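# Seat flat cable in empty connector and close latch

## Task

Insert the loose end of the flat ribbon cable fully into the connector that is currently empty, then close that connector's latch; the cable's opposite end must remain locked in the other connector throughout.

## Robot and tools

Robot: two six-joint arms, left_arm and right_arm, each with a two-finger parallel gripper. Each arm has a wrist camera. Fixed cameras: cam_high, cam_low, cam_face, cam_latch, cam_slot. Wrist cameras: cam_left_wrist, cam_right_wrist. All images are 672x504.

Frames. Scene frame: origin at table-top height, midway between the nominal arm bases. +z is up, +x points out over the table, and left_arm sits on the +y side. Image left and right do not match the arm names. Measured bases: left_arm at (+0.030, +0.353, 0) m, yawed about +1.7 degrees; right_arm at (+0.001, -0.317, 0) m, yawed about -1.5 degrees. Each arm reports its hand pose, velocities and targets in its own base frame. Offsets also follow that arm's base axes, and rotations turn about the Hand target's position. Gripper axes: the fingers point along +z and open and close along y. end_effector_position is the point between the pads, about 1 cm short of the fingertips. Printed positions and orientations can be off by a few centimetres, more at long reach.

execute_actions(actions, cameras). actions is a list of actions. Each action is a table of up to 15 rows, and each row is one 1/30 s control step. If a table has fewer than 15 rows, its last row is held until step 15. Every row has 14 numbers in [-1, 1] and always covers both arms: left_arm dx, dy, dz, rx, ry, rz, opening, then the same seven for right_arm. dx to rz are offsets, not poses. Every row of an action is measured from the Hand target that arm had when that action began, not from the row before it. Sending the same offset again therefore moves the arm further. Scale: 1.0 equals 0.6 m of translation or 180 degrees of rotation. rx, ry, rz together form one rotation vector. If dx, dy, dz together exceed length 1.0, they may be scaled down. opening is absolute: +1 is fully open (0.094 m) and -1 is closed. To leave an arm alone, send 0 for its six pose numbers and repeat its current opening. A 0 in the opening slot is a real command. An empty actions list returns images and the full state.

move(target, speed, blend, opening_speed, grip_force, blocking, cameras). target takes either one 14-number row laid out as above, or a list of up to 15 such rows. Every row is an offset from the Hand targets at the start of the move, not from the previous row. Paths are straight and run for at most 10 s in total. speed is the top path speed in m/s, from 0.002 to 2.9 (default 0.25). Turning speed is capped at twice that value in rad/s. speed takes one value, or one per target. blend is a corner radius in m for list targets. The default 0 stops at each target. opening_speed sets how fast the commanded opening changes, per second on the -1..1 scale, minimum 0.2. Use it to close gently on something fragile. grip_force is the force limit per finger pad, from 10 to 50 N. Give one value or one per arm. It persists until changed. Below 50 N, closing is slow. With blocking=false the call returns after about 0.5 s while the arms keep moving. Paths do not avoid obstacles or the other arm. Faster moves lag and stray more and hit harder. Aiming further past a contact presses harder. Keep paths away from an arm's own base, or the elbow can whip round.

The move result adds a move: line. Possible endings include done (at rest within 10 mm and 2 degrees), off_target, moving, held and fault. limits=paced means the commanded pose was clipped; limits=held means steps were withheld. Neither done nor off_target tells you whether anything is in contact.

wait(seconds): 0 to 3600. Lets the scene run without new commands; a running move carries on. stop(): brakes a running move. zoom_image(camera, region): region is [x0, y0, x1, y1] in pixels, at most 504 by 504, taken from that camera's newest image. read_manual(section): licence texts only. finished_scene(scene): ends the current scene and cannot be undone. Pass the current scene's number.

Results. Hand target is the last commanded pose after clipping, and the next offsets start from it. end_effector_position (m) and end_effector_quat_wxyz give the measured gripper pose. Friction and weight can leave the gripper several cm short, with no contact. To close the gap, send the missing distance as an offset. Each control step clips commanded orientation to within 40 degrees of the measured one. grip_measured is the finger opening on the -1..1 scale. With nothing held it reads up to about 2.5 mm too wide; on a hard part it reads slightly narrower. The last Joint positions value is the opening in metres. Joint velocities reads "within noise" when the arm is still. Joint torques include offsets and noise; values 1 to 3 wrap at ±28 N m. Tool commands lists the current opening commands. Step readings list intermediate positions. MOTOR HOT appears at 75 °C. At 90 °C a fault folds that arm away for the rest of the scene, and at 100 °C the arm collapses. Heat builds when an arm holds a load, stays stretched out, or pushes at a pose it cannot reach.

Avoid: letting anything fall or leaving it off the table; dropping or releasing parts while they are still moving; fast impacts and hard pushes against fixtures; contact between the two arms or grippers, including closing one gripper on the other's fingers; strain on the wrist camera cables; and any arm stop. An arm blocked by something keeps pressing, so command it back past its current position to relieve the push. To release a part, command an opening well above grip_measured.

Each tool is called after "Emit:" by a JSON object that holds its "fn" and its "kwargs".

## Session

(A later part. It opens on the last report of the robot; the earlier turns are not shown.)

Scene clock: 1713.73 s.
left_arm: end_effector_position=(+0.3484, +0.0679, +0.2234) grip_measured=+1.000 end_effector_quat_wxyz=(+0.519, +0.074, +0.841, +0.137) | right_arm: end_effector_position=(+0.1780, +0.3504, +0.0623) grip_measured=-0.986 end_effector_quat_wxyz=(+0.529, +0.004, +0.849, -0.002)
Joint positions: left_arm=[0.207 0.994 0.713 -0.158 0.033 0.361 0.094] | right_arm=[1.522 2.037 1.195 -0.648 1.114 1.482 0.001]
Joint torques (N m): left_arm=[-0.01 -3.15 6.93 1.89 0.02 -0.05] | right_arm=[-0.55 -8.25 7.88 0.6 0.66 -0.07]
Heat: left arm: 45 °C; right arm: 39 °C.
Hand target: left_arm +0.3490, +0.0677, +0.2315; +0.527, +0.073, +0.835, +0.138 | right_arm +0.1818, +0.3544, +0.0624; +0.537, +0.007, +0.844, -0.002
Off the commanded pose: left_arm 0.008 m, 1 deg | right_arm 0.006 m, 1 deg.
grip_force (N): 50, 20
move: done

Emit:
{"fn": "wait", "kwargs": {"seconds": 0.1, "cameras": ["cam_face","cam_latch","cam_slot"]}}

Emit:
{"fn": "zoom_image", "kwargs": {"camera": "cam_latch", "region": [330, 200, 410, 300]}}

Emit:
{"fn": "zoom_image", "kwargs": {"camera": "cam_face", "region": [225, 105, 325, 225]}}

Emit:
{"fn": "zoom_image", "kwargs": {"camera": "cam_slot", "region": [320, 160, 500, 340]}}

Scene clock: 1721.70 s.
left_arm: end_effector_position=(+0.3484, +0.0679, +0.2234) grip_measured=+1.000 end_effector_quat_wxyz=(+0.519, +0.074, +0.841, +0.137) | right_arm: end_effector_position=(+0.1780, +0.3505, +0.0623) grip_measured=-0.986 end_effector_quat_wxyz=(+0.529, +0.004, +0.849, -0.002)
Joint positions: left_arm=[0.207 0.994 0.713 -0.158 0.033 0.361 0.094] | right_arm=[1.522 2.037 1.195 -0.647 1.114 1.481 0.001]
Joint torques (N m): left_arm=[-0.01 -3.15 6.93 1.89 0.02 -0.04] | right_arm=[-0.64 -8.17 7.8 0.6 0.72 0.01]
Heat: left arm: 45 °C; right arm: 39 °C.
Hand target: left_arm +0.3490, +0.0677, +0.2315; +0.527, +0.073, +0.835, +0.138 | right_arm +0.1818, +0.3544, +0.0624; +0.537, +0.008, +0.844, -0.002
Tool commands: left_gripper/opening=+1.0 right_gripper/opening=-1.0
Off the commanded pose: left_arm 0.008 m, 1 deg | right_arm 0.006 m, 1 deg.
grip_force (N): 50, 20
wait: 0.10 s; at rest from the start

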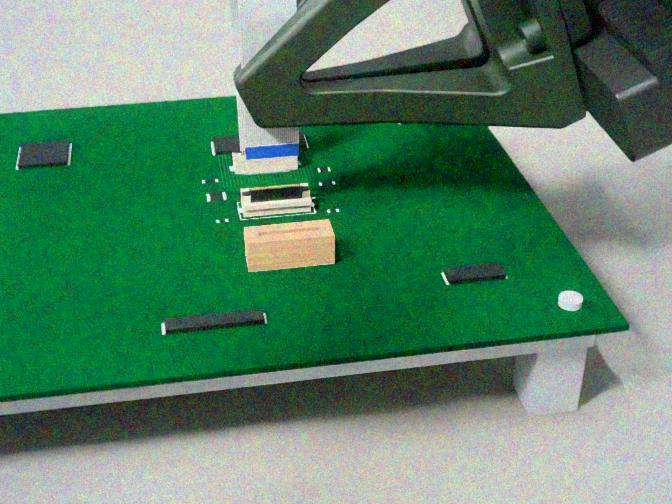

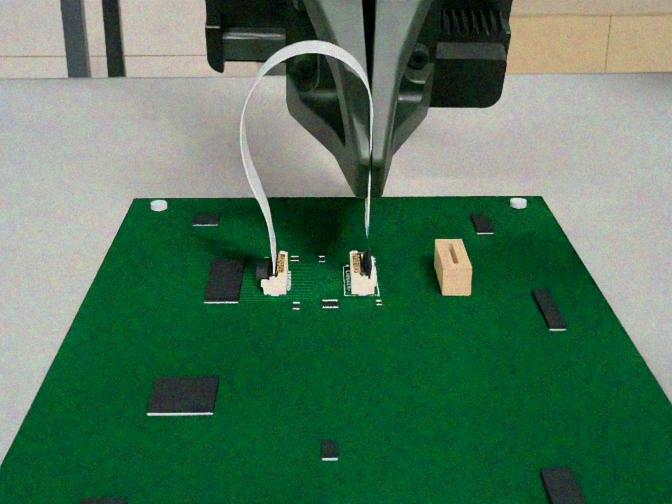

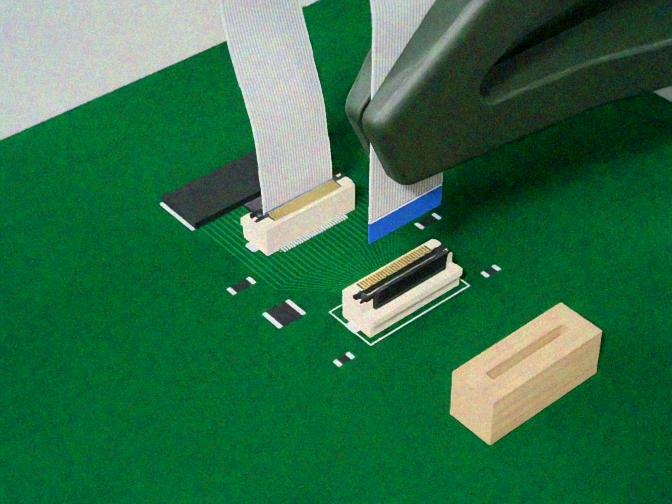

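Scaled by 5.040 from the camera's image (finer frame: 960x720).

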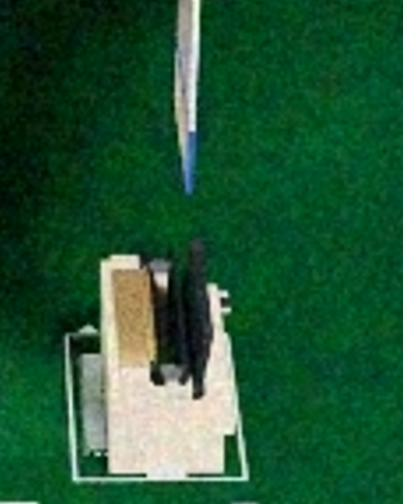

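Scaled by 4.200 from the camera's image (finer frame: 960x720).

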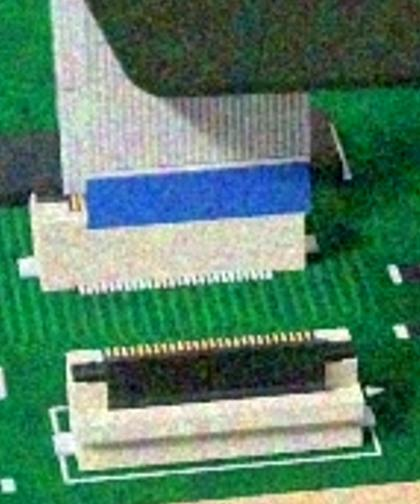

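Scaled by 2.800 from the camera's image (finer frame: 960x720).

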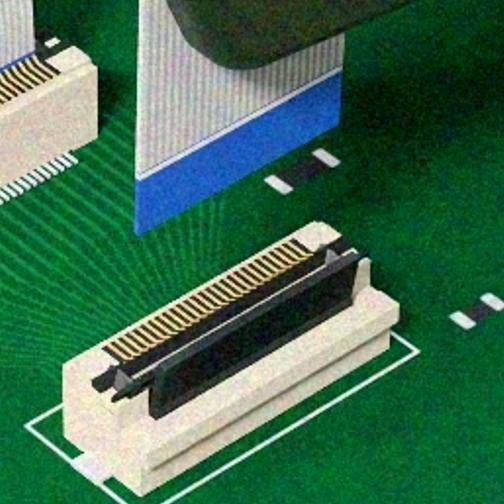

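Emit:
{"fn": "move", "kwargs": {"target": [0,0,0,0,0,0,1, -0.007,-0.0078,-0.0167,0,0,0,-1], "speed": 0.05, "cameras": ["cam_latch"]}}

Emit:
{"fn": "zoom_image", "kwargs": {"camera": "cam_latch", "region": [330, 200, 410, 300]}}

Scene clock: 1767.27 s.
left_arm: end_effector_position=(+0.3484, +0.0679, +0.2234) grip_measured=+1.000 end_effector_quat_wxyz=(+0.519, +0.074, +0.841, +0.137) | right_arm: end_effector_position=(+0.1781, +0.3526, +0.0592) grip_measured=-0.986 end_effector_quat_wxyz=(+0.529, +0.011, +0.848, +0.005)
Joint positions: left_arm=[0.207 0.994 0.713 -0.158 0.033 0.361 0.094] | right_arm=[1.522 2.047 1.195 -0.629 1.114 1.492 0.001]
Joint torques (N m): left_arm=[-0.02 -3.18 6.94 1.89 0.01 -0.04] | right_arm=[0.31 -8.23 5.09 0.65 0.69 0.07]
Heat: left arm: 45 °C; right arm: 39 °C.
Hand target: left_arm +0.3490, +0.0677, +0.2315; +0.527, +0.073, +0.835, +0.138 | right_arm +0.1776, +0.3498, +0.0525; +0.537, +0.008, +0.844, -0.002
Off the commanded pose: left_arm 0.008 m, 1 deg | right_arm 0.007 m, 1 deg.
grip_force (N): 50, 20
move: done

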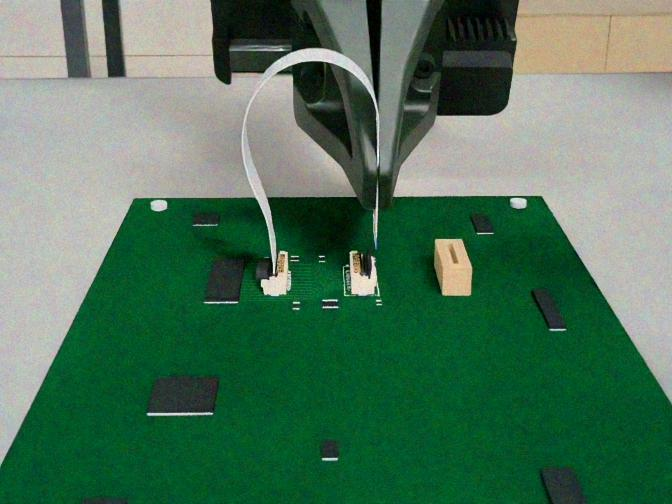

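Scaled by 5.040 from the camera's image (finer frame: 960x720).

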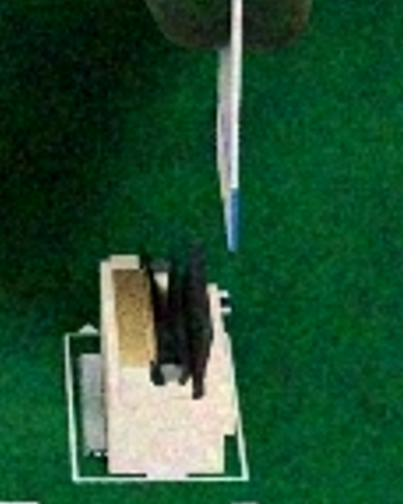

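Emit:
{"fn": "move", "kwargs": {"target": [0,0,0,0,0,0,1, 0,-0.0078,0.0112,-0.0045,0,0,-1], "speed": 0.05, "cameras": ["cam_latch"]}}

Emit:
{"fn": "zoom_image", "kwargs": {"camera": "cam_latch", "region": [330, 200, 410, 300]}}

Scene clock: 1808.13 s.
left_arm: end_effector_position=(+0.3484, +0.0679, +0.2234) grip_measured=+1.000 end_effector_quat_wxyz=(+0.519, +0.074, +0.841, +0.137) | right_arm: end_effector_position=(+0.1780, +0.3520, +0.0591) grip_measured=-0.986 end_effector_quat_wxyz=(+0.529, +0.010, +0.848, +0.003)
Joint positions: left_arm=[0.207 0.994 0.713 -0.158 0.033 0.361 0.094] | right_arm=[1.522 2.047 1.195 -0.633 1.114 1.493 0.001]
Joint torques (N m): left_arm=[-0.01 -3.15 6.94 1.89 0.02 -0.04] | right_arm=[0.32 -10.09 4.7 0.32 0.74 0.09]
Heat: left arm: 45 °C; right arm: 38 °C.
Hand target: left_arm +0.3490, +0.0677, +0.2315; +0.527, +0.073, +0.835, +0.138 | right_arm +0.1776, +0.3451, +0.0592; +0.537, +0.004, +0.844, -0.008
Off the commanded pose: left_arm 0.008 m, 1 deg | right_arm 0.007 m, 2 deg.
grip_force (N): 50, 20
move: done

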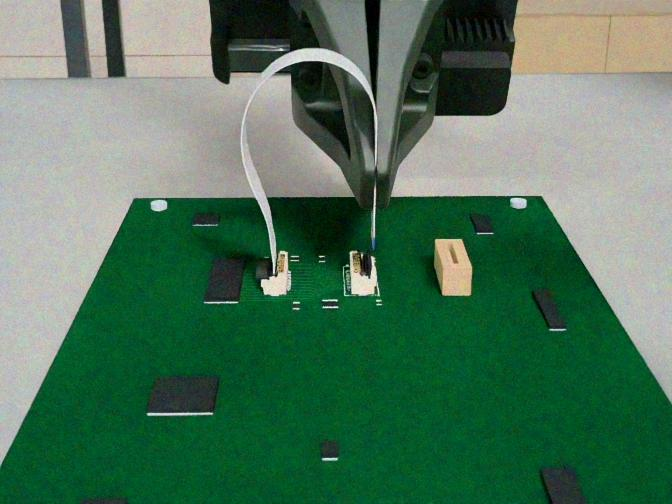

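Scaled by 5.040 from the camera's image (finer frame: 960x720).

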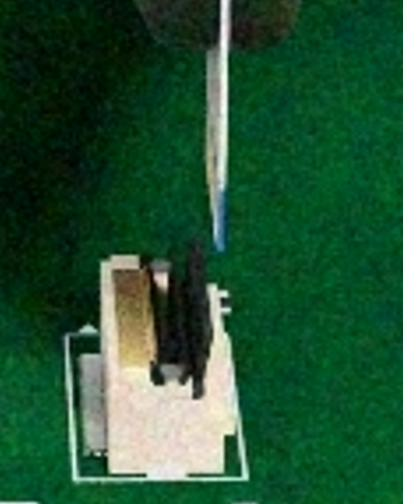

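Emit:
{"fn": "move", "kwargs": {"target": [0,0,0,0,0,0,1, 0,-0.003,0,0,0,0,-1], "speed": 0.05, "cameras": []}}

Scene clock: 1820.50 s.
left_arm: end_effector_position=(+0.3484, +0.0679, +0.2234) grip_measured=+1.000 end_effector_quat_wxyz=(+0.519, +0.074, +0.841, +0.137) | right_arm: end_effector_position=(+0.1780, +0.3519, +0.0591) grip_measured=-0.986 end_effector_quat_wxyz=(+0.529, +0.010, +0.848, +0.003)
Joint positions: left_arm=[0.207 0.994 0.713 -0.158 0.033 0.361 0.094] | right_arm=[1.522 2.047 1.195 -0.634 1.114 1.493 0.001]
Joint torques (N m): left_arm=[-0.01 -3.17 6.93 1.89 0.03 -0.04] | right_arm=[0.23 -10.86 3.93 0.37 0.69 0.04]
Heat: left arm: 45 °C; right arm: 38 °C.
Hand target: left_arm +0.3490, +0.0677, +0.2315; +0.527, +0.073, +0.835, +0.138 | right_arm +0.1776, +0.3433, +0.0592; +0.537, +0.004, +0.844, -0.008
Off the commanded pose: left_arm 0.008 m, 1 deg | right_arm 0.009 m, 2 deg.
grip_force (N): 50, 20
move: done

Emit:
{"fn": "move", "kwargs": {"target": [0,0,0,0,0,0,1, 0,-0.003,0,0,0,0,-1], "speed": 0.05, "cameras": []}}

Scene clock: 1825.50 s.
left_arm: end_effector_position=(+0.3484, +0.0679, +0.2234) grip_measured=+1.000 end_effector_quat_wxyz=(+0.519, +0.074, +0.841, +0.137) | right_arm: end_effector_position=(+0.1778, +0.3475, +0.0559) grip_measured=-0.986 end_effector_quat_wxyz=(+0.529, +0.006, +0.849, -0.004)
Joint positions: left_arm=[0.207 0.994 0.713 -0.158 0.033 0.361 0.094] | right_arm=[1.522 2.047 1.18 -0.634 1.114 1.493 0.001]
Joint torques (N m): left_arm=[-0.02 -3.14 6.93 1.9 0.02 -0.04] | right_arm=[0.25 -11.17 4.31 0.37 0.7 0.1]
Heat: left arm: 45 °C; right arm: 38 °C.
Hand target: left_arm +0.3490, +0.0677, +0.2315; +0.527, +0.073, +0.835, +0.138 | right_arm +0.1776, +0.3415, +0.0592; +0.537, +0.004, +0.844, -0.008
Off the commanded pose: left_arm 0.008 m, 1 deg | right_arm 0.007 m, 1 deg.
grip_force (N): 50, 20
move: done

Emit:
{"fn": "move", "kwargs": {"target": [0,0,0,0,0,0,1, 0,0.0205,-0.004,0,0,0,-1], "speed": 0.05, "cameras": ["cam_latch"]}}

Emit:
{"fn": "zoom_image", "kwargs": {"camera": "cam_latch", "region": [330, 200, 410, 300]}}

Scene clock: 1843.27 s.
left_arm: end_effector_position=(+0.3484, +0.0679, +0.2234) grip_measured=+1.000 end_effector_quat_wxyz=(+0.519, +0.074, +0.841, +0.137) | right_arm: end_effector_position=(+0.1779, +0.3496, +0.0559) grip_measured=-0.986 end_effector_quat_wxyz=(+0.529, +0.006, +0.849, -0.004)
Joint positions: left_arm=[0.207 0.994 0.713 -0.158 0.033 0.361 0.094] | right_arm=[1.522 2.054 1.191 -0.639 1.114 1.493 0.001]
Joint torques (N m): left_arm=[0.01 -3.17 6.93 1.89 0.02 -0.04] | right_arm=[0.43 -8.09 8.55 0.28 0.7 0.06]
Heat: left arm: 45 °C; right arm: 39 °C.
Hand target: left_arm +0.3490, +0.0677, +0.2315; +0.527, +0.073, +0.835, +0.138 | right_arm +0.1776, +0.3538, +0.0567; +0.537, +0.004, +0.844, -0.008
Off the commanded pose: left_arm 0.008 m, 1 deg | right_arm 0.004 m, 1 deg.
grip_force (N): 50, 20
move: done

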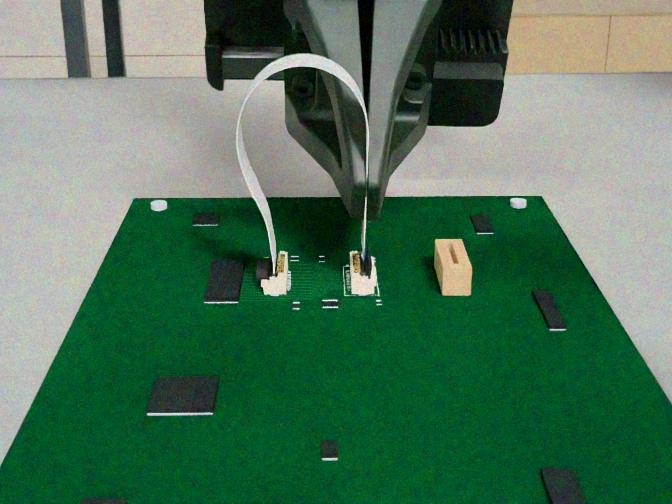

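Scaled by 5.040 from the camera's image (finer frame: 960x720).

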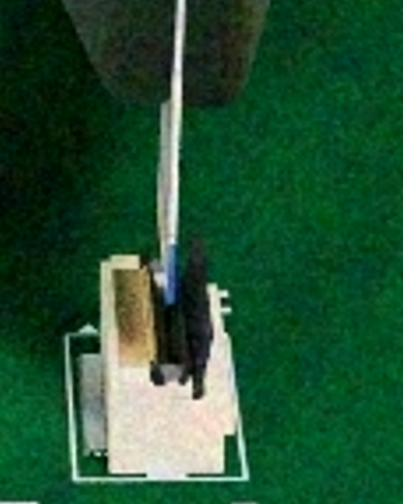

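Emit:
{"fn": "wait", "kwargs": {"seconds": 0.1, "cameras": ["cam_face","cam_slot"]}}

Emit:
{"fn": "zoom_image", "kwargs": {"camera": "cam_face", "region": [225, 125, 325, 225]}}

Emit:
{"fn": "zoom_image", "kwargs": {"camera": "cam_slot", "region": [330, 200, 480, 340]}}

Scene clock: 1851.97 s.
left_arm: end_effector_position=(+0.3484, +0.0679, +0.2234) grip_measured=+1.000 end_effector_quat_wxyz=(+0.519, +0.074, +0.841, +0.137) | right_arm: end_effector_position=(+0.1779, +0.3494, +0.0559) grip_measured=-0.986 end_effector_quat_wxyz=(+0.529, +0.005, +0.849, -0.004)
Joint positions: left_arm=[0.207 0.994 0.713 -0.158 0.033 0.361 0.094] | right_arm=[1.522 2.054 1.191 -0.64 1.114 1.493 0.001]
Joint torques (N m): left_arm=[-0.02 -3.15 6.93 1.88 0.02 -0.04] | right_arm=[0.39 -8.18 8.51 0.31 0.71 0.07]
Heat: left arm: 45 °C; right arm: 39 °C.
Hand target: left_arm +0.3490, +0.0677, +0.2315; +0.527, +0.073, +0.835, +0.138 | right_arm +0.1776, +0.3538, +0.0568; +0.537, +0.004, +0.844, -0.008
Tool commands: left_gripper/opening=+1.0 right_gripper/opening=-1.0
Off the commanded pose: left_arm 0.008 m, 1 deg | right_arm 0.005 m, 1 deg.
grip_force (N): 50, 20
wait: 0.10 s; at rest from the start

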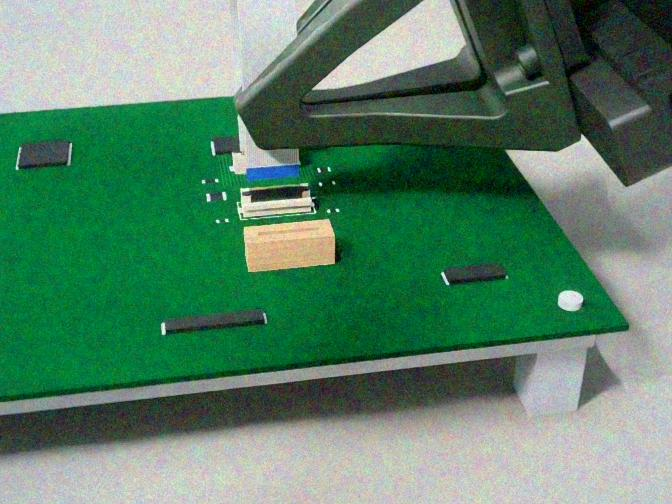

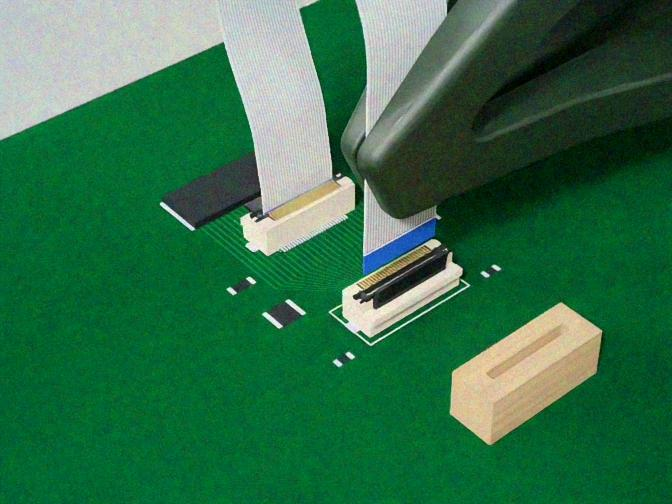

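Scaled by 5.040 from the camera's image (finer frame: 960x720).

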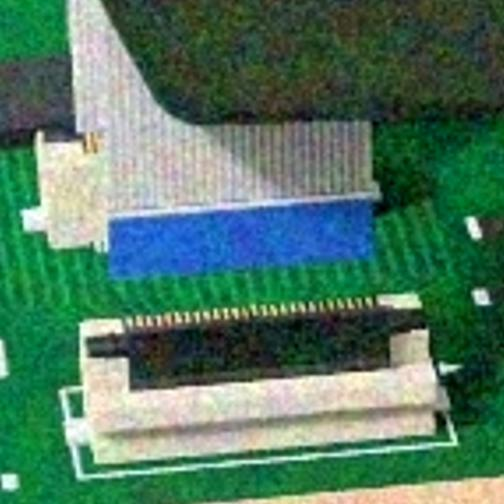

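Scaled by 3.360 from the camera's image (finer frame: 960x720).

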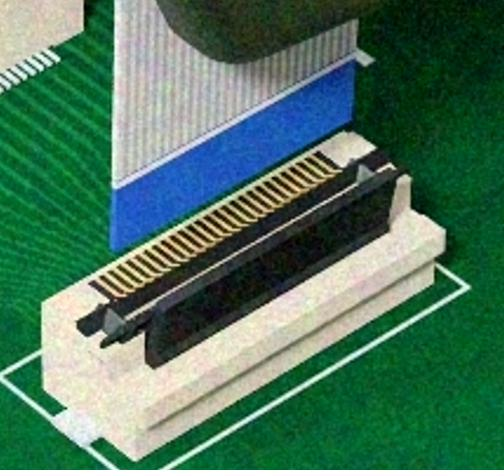

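Emit:
{"fn": "move", "kwargs": {"target": [0,0,0,0,0,0,1, 0,0,0,0,0.0139,0,-1], "speed": 0.05, "cameras": []}}

Scene clock: 1894.77 s.
left_arm: end_effector_position=(+0.3484, +0.0679, +0.2234) grip_measured=+1.000 end_effector_quat_wxyz=(+0.519, +0.074, +0.841, +0.137) | right_arm: end_effector_position=(+0.1755, +0.3502, +0.0523) grip_measured=-0.986 end_effector_quat_wxyz=(+0.515, +0.002, +0.857, -0.007)
Joint positions: left_arm=[0.207 0.994 0.713 -0.158 0.033 0.361 0.094] | right_arm=[1.522 2.054 1.199 -0.653 1.081 1.489 0.001]
Joint torques (N m): left_arm=[-0.01 -3.18 6.91 1.89 0.02 -0.04] | right_arm=[-0.23 -9.59 8.51 0.28 0.61 -0.03]
Heat: left arm: 45 °C; right arm: 38 °C.
Hand target: left_arm +0.3490, +0.0677, +0.2315; +0.527, +0.073, +0.835, +0.138 | right_arm +0.1777, +0.3538, +0.0568; +0.518, +0.004, +0.855, -0.008
Off the commanded pose: left_arm 0.008 m, 1 deg | right_arm 0.006 m, 0 deg.
grip_force (N): 50, 20
move: done

Emit:
{"fn": "wait", "kwargs": {"seconds": 0.1, "cameras": ["cam_face","cam_latch","cam_slot"]}}

Emit:
{"fn": "zoom_image", "kwargs": {"camera": "cam_face", "region": [225, 125, 325, 225]}}

Emit:
{"fn": "zoom_image", "kwargs": {"camera": "cam_latch", "region": [330, 220, 400, 300]}}

Emit:
{"fn": "zoom_image", "kwargs": {"camera": "cam_slot", "region": [330, 200, 480, 340]}}

Scene clock: 1906.30 s.
left_arm: end_effector_position=(+0.3484, +0.0679, +0.2234) grip_measured=+1.000 end_effector_quat_wxyz=(+0.519, +0.074, +0.841, +0.137) | right_arm: end_effector_position=(+0.1755, +0.3501, +0.0523) grip_measured=-0.986 end_effector_quat_wxyz=(+0.515, +0.002, +0.857, -0.007)
Joint positions: left_arm=[0.207 0.994 0.713 -0.158 0.033 0.361 0.094] | right_arm=[1.522 2.054 1.199 -0.653 1.081 1.489 0.001]
Joint torques (N m): left_arm=[-0.01 -3.14 6.93 1.89 0.02 -0.04] | right_arm=[-0.51 -9.68 8.59 0.32 0.6 -0.01]
Heat: left arm: 45 °C; right arm: 39 °C.
Hand target: left_arm +0.3490, +0.0677, +0.2315; +0.527, +0.073, +0.835, +0.138 | right_arm +0.1777, +0.3538, +0.0568; +0.518, +0.004, +0.855, -0.008
Tool commands: left_gripper/opening=+1.0 right_gripper/opening=-1.0
Off the commanded pose: left_arm 0.008 m, 1 deg | right_arm 0.006 m, 0 deg.
grip_force (N): 50, 20
wait: 0.10 s; at rest from the start

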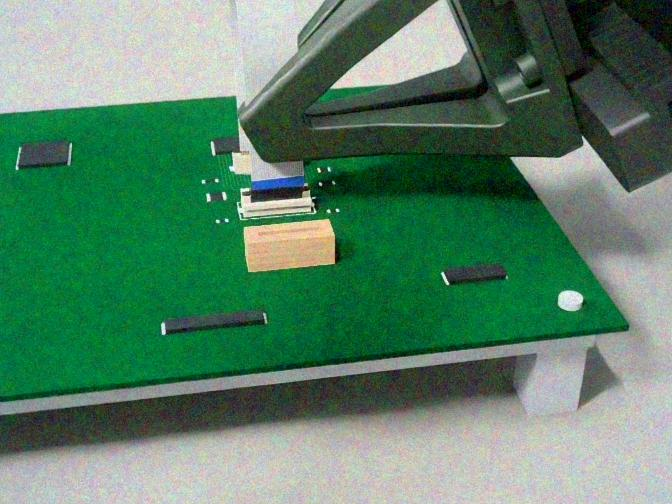

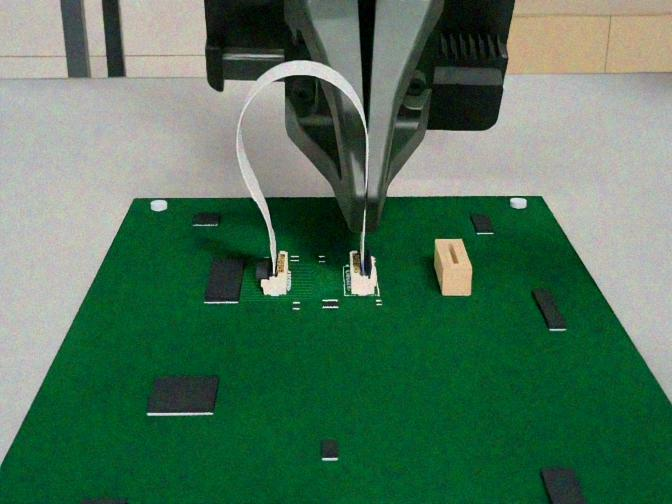

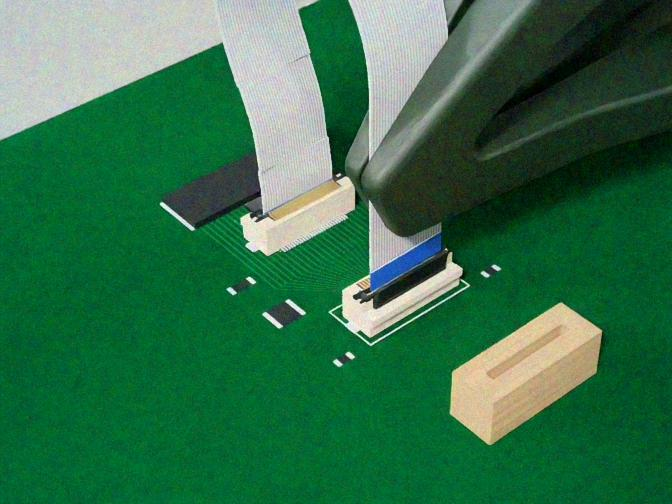

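Scaled by 5.040 from the camera's image (finer frame: 960x720).

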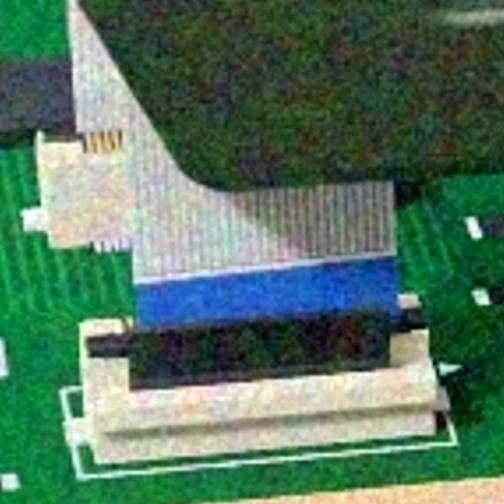

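Scaled by 6.300 from the camera's image (finer frame: 960x720).

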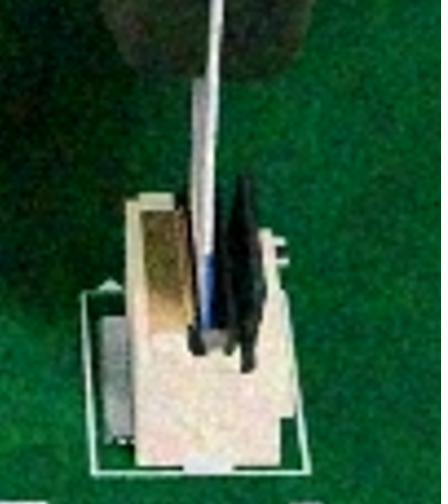

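Scaled by 3.360 from the camera's image (finer frame: 960x720).

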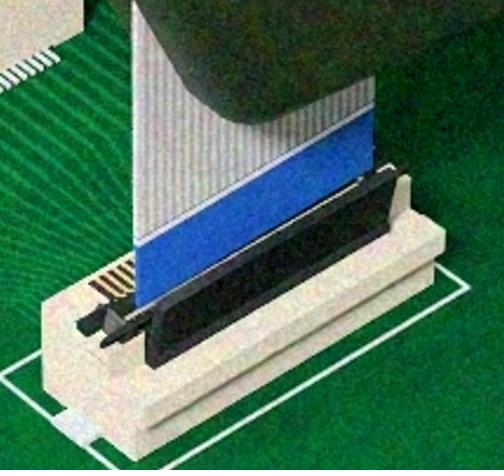

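Emit:
{"fn": "zoom_image", "kwargs": {"camera": "cam_slot", "region": [345, 270, 405, 320]}}

Emit:
{"fn": "zoom_image", "kwargs": {"camera": "cam_slot", "region": [415, 220, 475, 280]}}

Emit:
{"fn": "zoom_image", "kwargs": {"camera": "cam_slot", "region": [240, 190, 300, 240]}}

Emit:
{"fn": "zoom_image", "kwargs": {"camera": "cam_slot", "region": [310, 160, 370, 210]}}

Scaled by 8.400 from the camera's image (finer frame: 960x720).

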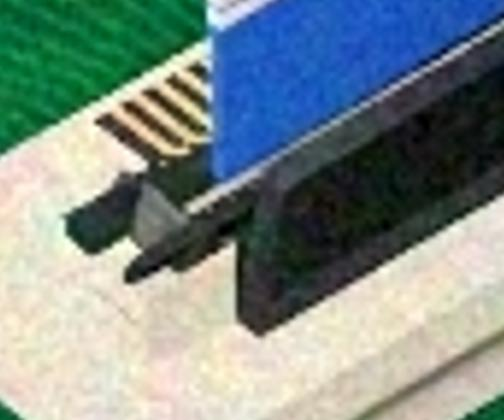

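Scaled by 8.400 from the camera's image (finer frame: 960x720).

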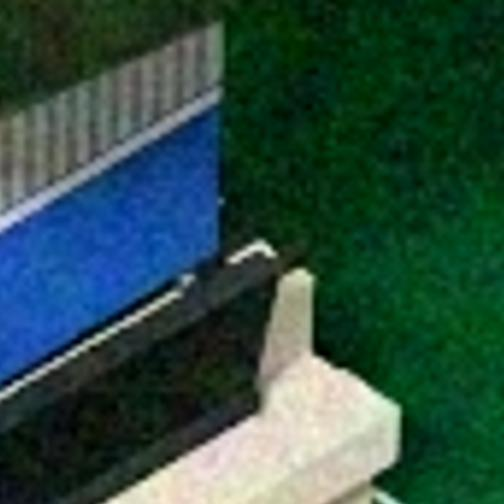

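Scaled by 8.400 from the camera's image (finer frame: 960x720).

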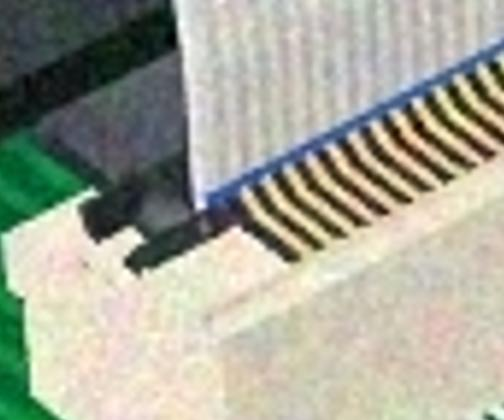

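Scaled by 8.400 from the camera's image (finer frame: 960x720).

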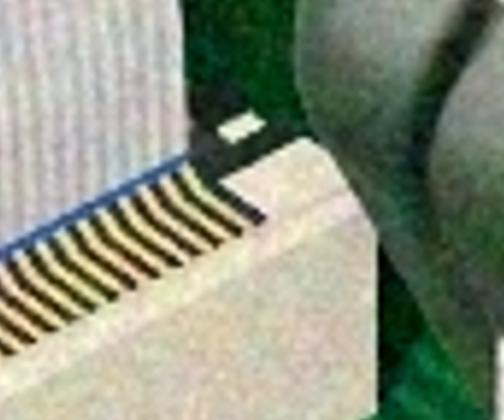

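Emit:
{"fn": "move", "kwargs": {"target": [0,0,0,0,0,0,1, 0,-0.008,-0.0208,0,0,0,-1], "speed": 0.04, "cameras": ["cam_face","cam_latch","cam_slot"]}}

Emit:
{"fn": "zoom_image", "kwargs": {"camera": "cam_face", "region": [225, 125, 325, 225]}}

Emit:
{"fn": "zoom_image", "kwargs": {"camera": "cam_latch", "region": [330, 220, 400, 300]}}

Emit:
{"fn": "zoom_image", "kwargs": {"camera": "cam_slot", "region": [330, 200, 480, 340]}}

Scene clock: 1999.87 s.
left_arm: end_effector_position=(+0.3484, +0.0679, +0.2234) grip_measured=+1.000 end_effector_quat_wxyz=(+0.519, +0.074, +0.841, +0.137) | right_arm: end_effector_position=(+0.1756, +0.3528, +0.0524) grip_measured=-0.986 end_effector_quat_wxyz=(+0.515, +0.006, +0.857, +0.001)
Joint positions: left_arm=[0.207 0.994 0.713 -0.158 0.033 0.361 0.094] | right_arm=[1.522 2.054 1.199 -0.636 1.081 1.489 0.001]
Joint torques (N m): left_arm=[-0.01 -3.17 6.93 1.89 0.02 -0.05] | right_arm=[-0.4 -8.31 4.85 0.74 0.55 -0.02]
Heat: left arm: 45 °C; right arm: 39 °C.
Hand target: left_arm +0.3490, +0.0677, +0.2315; +0.527, +0.073, +0.835, +0.138 | right_arm +0.1777, +0.3490, +0.0444; +0.518, +0.004, +0.855, -0.008
Off the commanded pose: left_arm 0.008 m, 1 deg | right_arm 0.009 m, 1 deg.
grip_force (N): 50, 20
move: done

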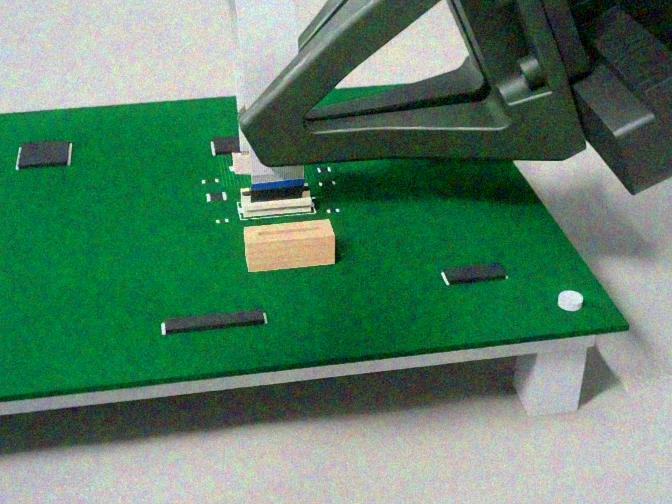

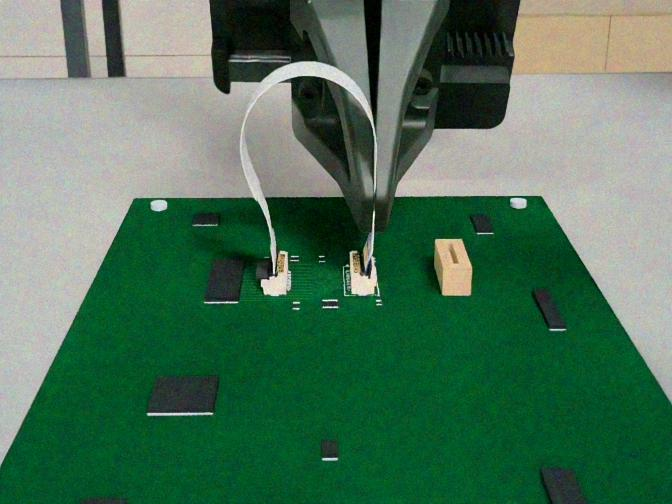

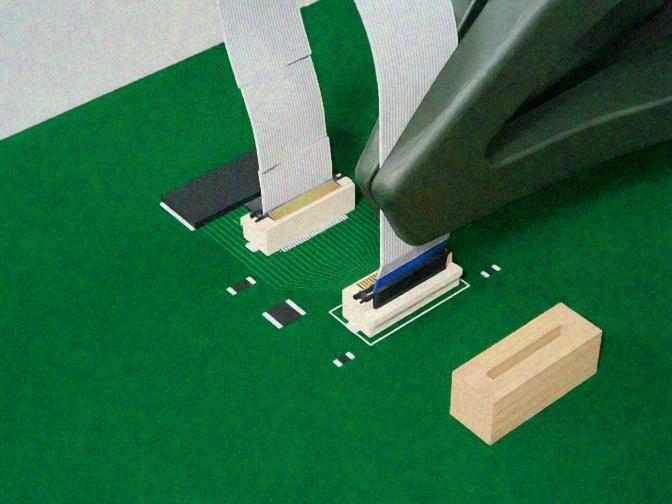

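Scaled by 5.040 from the camera's image (finer frame: 960x720).

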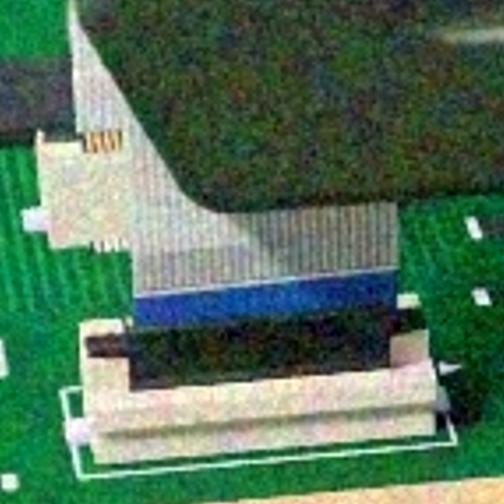

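Scaled by 6.300 from the camera's image (finer frame: 960x720).

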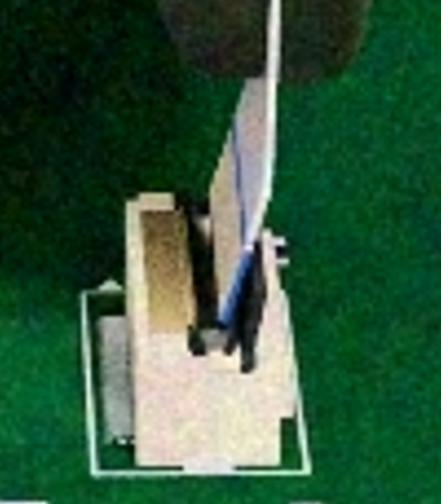

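Scaled by 3.360 from the camera's image (finer frame: 960x720).

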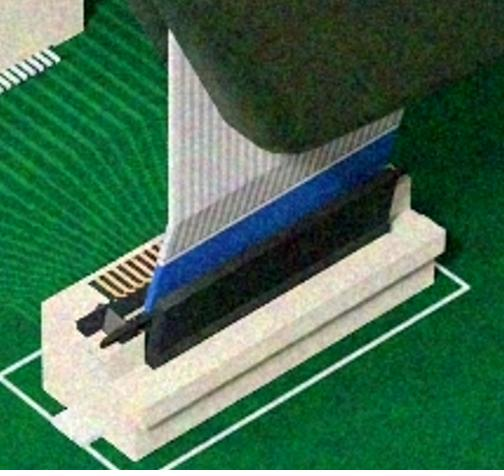

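Emit:
{"fn": "move", "kwargs": {"target": [0,0,0,0,0,0,1, 0,-0.0058,0,0,0,0,-1], "speed": 0.04, "cameras": ["cam_latch"]}}

Emit:
{"fn": "zoom_image", "kwargs": {"camera": "cam_latch", "region": [330, 220, 400, 300]}}

Scene clock: 2013.73 s.
left_arm: end_effector_position=(+0.3484, +0.0679, +0.2234) grip_measured=+1.000 end_effector_quat_wxyz=(+0.519, +0.074, +0.841, +0.137) | right_arm: end_effector_position=(+0.1761, +0.3509, +0.0506) grip_measured=-0.986 end_effector_quat_wxyz=(+0.516, +0.007, +0.856, +0.000)
Joint positions: left_arm=[0.207 0.994 0.713 -0.158 0.033 0.361 0.094] | right_arm=[1.521 2.054 1.189 -0.626 1.083 1.489 0.001]
Joint torques (N m): left_arm=[-0.01 -3.18 6.93 1.89 0.02 -0.04] | right_arm=[-0.44 -9.42 4.26 0.65 0.56 -0.03]
Heat: left arm: 45 °C; right arm: 39 °C.
Hand target: left_arm +0.3490, +0.0677, +0.2315; +0.527, +0.073, +0.835, +0.138 | right_arm +0.1777, +0.3454, +0.0443; +0.518, +0.004, +0.855, -0.008
Off the commanded pose: left_arm 0.008 m, 1 deg | right_arm 0.008 m, 1 deg.
grip_force (N): 50, 20
move: done

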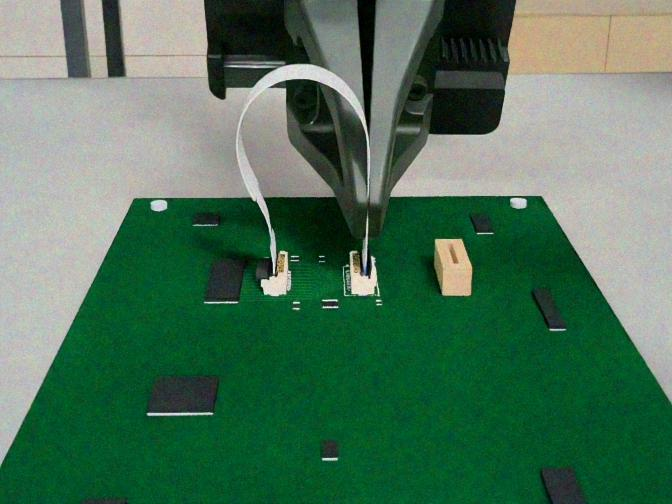

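Scaled by 6.300 from the camera's image (finer frame: 960x720).

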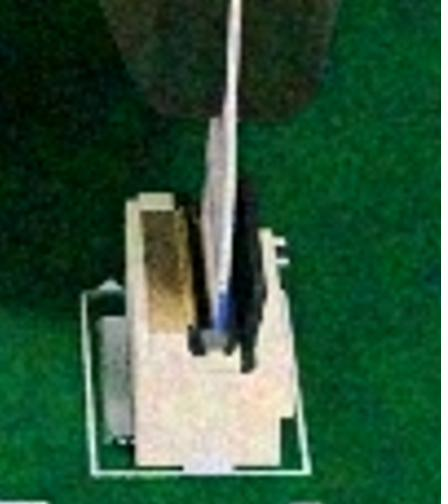

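Emit:
{"fn": "wait", "kwargs": {"seconds": 0.1, "cameras": ["cam_face","cam_slot","cam_latch"]}}

Emit:
{"fn": "zoom_image", "kwargs": {"camera": "cam_face", "region": [225, 125, 325, 225]}}

Emit:
{"fn": "zoom_image", "kwargs": {"camera": "cam_slot", "region": [330, 200, 480, 340]}}

Emit:
{"fn": "zoom_image", "kwargs": {"camera": "cam_slot", "region": [345, 270, 405, 320]}}

Scene clock: 2021.47 s.
left_arm: end_effector_position=(+0.3484, +0.0679, +0.2234) grip_measured=+1.000 end_effector_quat_wxyz=(+0.519, +0.074, +0.841, +0.137) | right_arm: end_effector_position=(+0.1761, +0.3510, +0.0506) grip_measured=-0.986 end_effector_quat_wxyz=(+0.516, +0.007, +0.856, +0.000)
Joint positions: left_arm=[0.207 0.994 0.713 -0.158 0.033 0.361 0.094] | right_arm=[1.521 2.054 1.189 -0.626 1.083 1.489 0.001]
Joint torques (N m): left_arm=[-0.02 -3.15 6.93 1.89 0.01 -0.04] | right_arm=[-0.49 -9.4 4.16 0.65 0.58 -0.03]
Heat: left arm: 45 °C; right arm: 39 °C.
Hand target: left_arm +0.3490, +0.0677, +0.2315; +0.527, +0.073, +0.835, +0.138 | right_arm +0.1778, +0.3455, +0.0443; +0.518, +0.004, +0.855, -0.008
Tool commands: left_gripper/opening=+1.0 right_gripper/opening=-1.0
Off the commanded pose: left_arm 0.008 m, 1 deg | right_arm 0.008 m, 1 deg.
grip_force (N): 50, 20
wait: 0.10 s; at rest from the start
Images, in order (width x height): cam_face 672x504, cam_latch 672x504, cam_slot 672x504.

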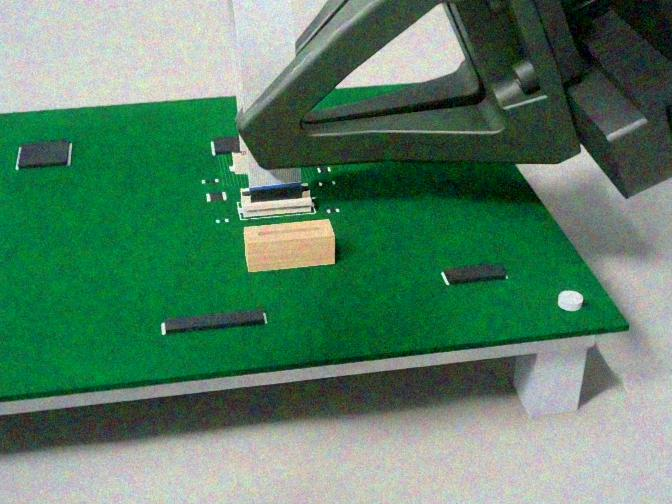

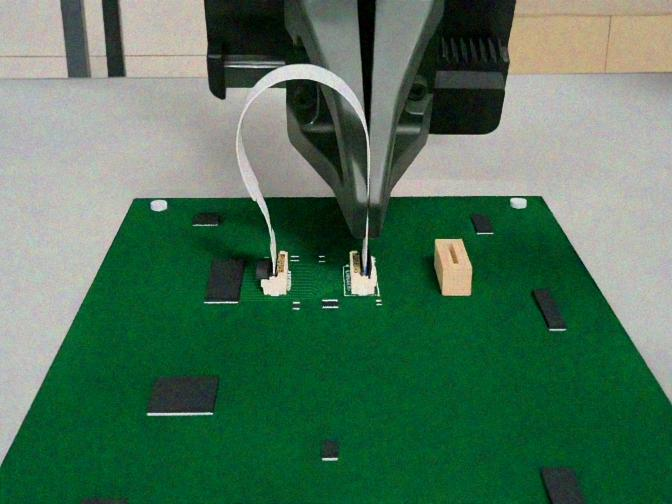

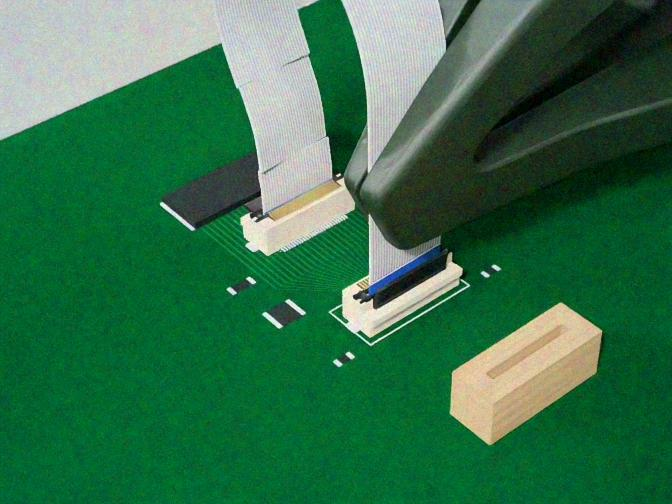

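Scaled by 5.040 from the camera's image (finer frame: 960x720).

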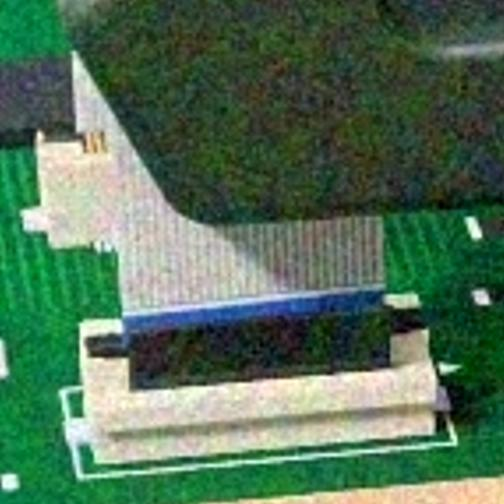

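Scaled by 3.360 from the camera's image (finer frame: 960x720).

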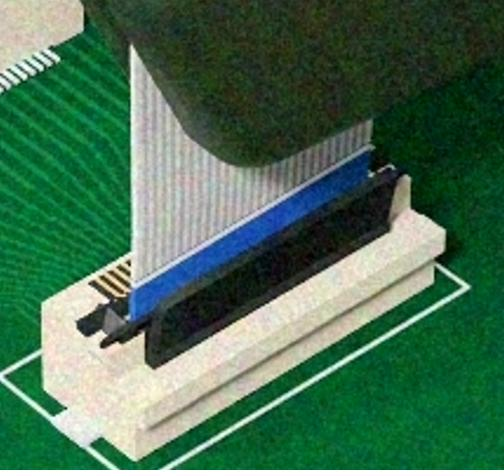

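Scaled by 8.400 from the camera's image (finer frame: 960x720).

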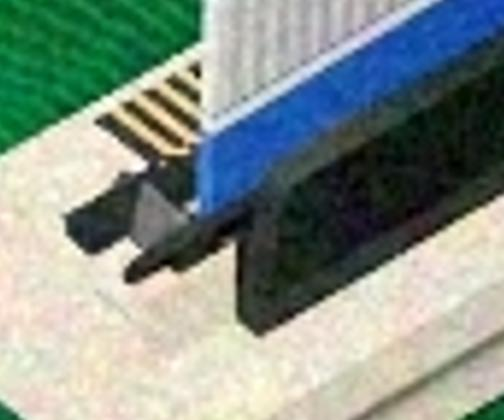

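Emit:
{"fn": "move", "kwargs": {"target": [0,0,0,0,0,0,1, 0,-0.0042,-0.01,0,0,0,-1], "speed": 0.04, "cameras": ["cam_face","cam_latch","cam_slot"]}}

Emit:
{"fn": "zoom_image", "kwargs": {"camera": "cam_latch", "region": [330, 220, 400, 300]}}

Emit:
{"fn": "zoom_image", "kwargs": {"camera": "cam_slot", "region": [330, 200, 480, 340]}}

Scene clock: 2049.70 s.
left_arm: end_effector_position=(+0.3484, +0.0679, +0.2234) grip_measured=+1.000 end_effector_quat_wxyz=(+0.519, +0.074, +0.841, +0.137) | right_arm: end_effector_position=(+0.1766, +0.3501, +0.0482) grip_measured=-0.986 end_effector_quat_wxyz=(+0.519, +0.010, +0.855, +0.005)
Joint positions: left_arm=[0.207 0.994 0.713 -0.158 0.033 0.361 0.094] | right_arm=[1.521 2.054 1.171 -0.595 1.09 1.488 0.001]
Joint torques (N m): left_arm=[-0.01 -3.17 6.93 1.89 0.02 -0.03] | right_arm=[-0.28 -8.8 4.18 0.65 0.5 0.02]
Heat: left arm: 45 °C; right arm: 39 °C.
Hand target: left_arm +0.3490, +0.0677, +0.2315; +0.527, +0.073, +0.835, +0.138 | right_arm +0.1778, +0.3430, +0.0384; +0.518, +0.004, +0.855, -0.008
Off the commanded pose: left_arm 0.008 m, 1 deg | right_arm 0.012 m, 2 deg.
grip_force (N): 50, 20
move: off_target (right_arm)

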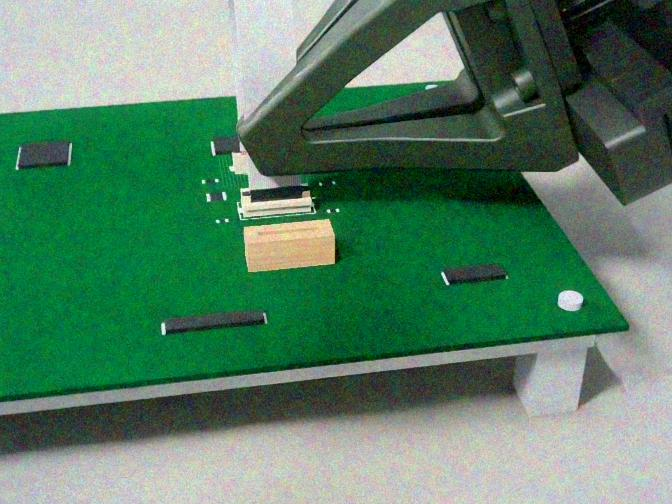

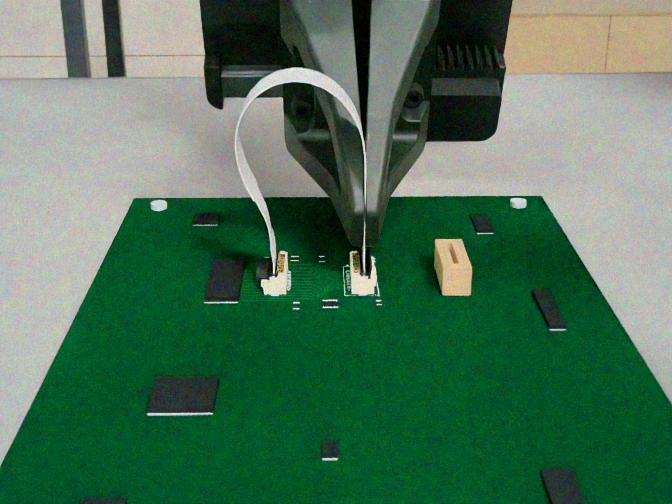

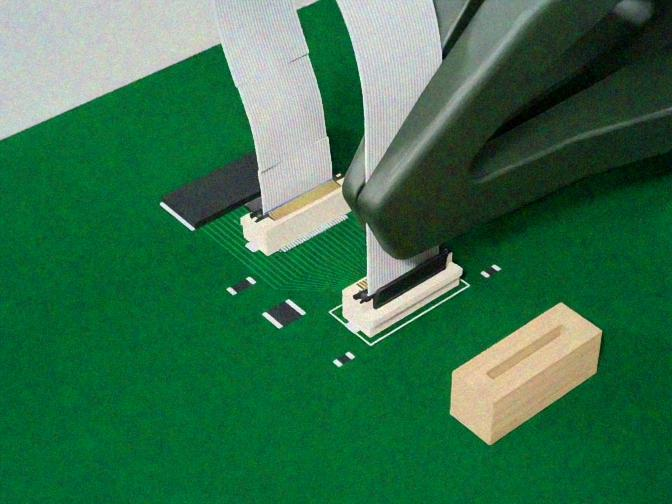

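Scaled by 6.300 from the camera's image (finer frame: 960x720).

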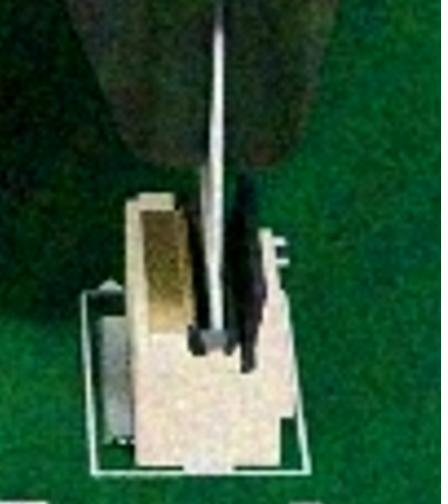

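Scaled by 3.360 from the camera's image (finer frame: 960x720).

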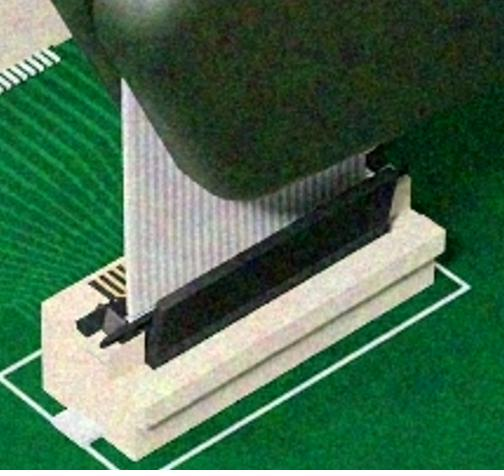

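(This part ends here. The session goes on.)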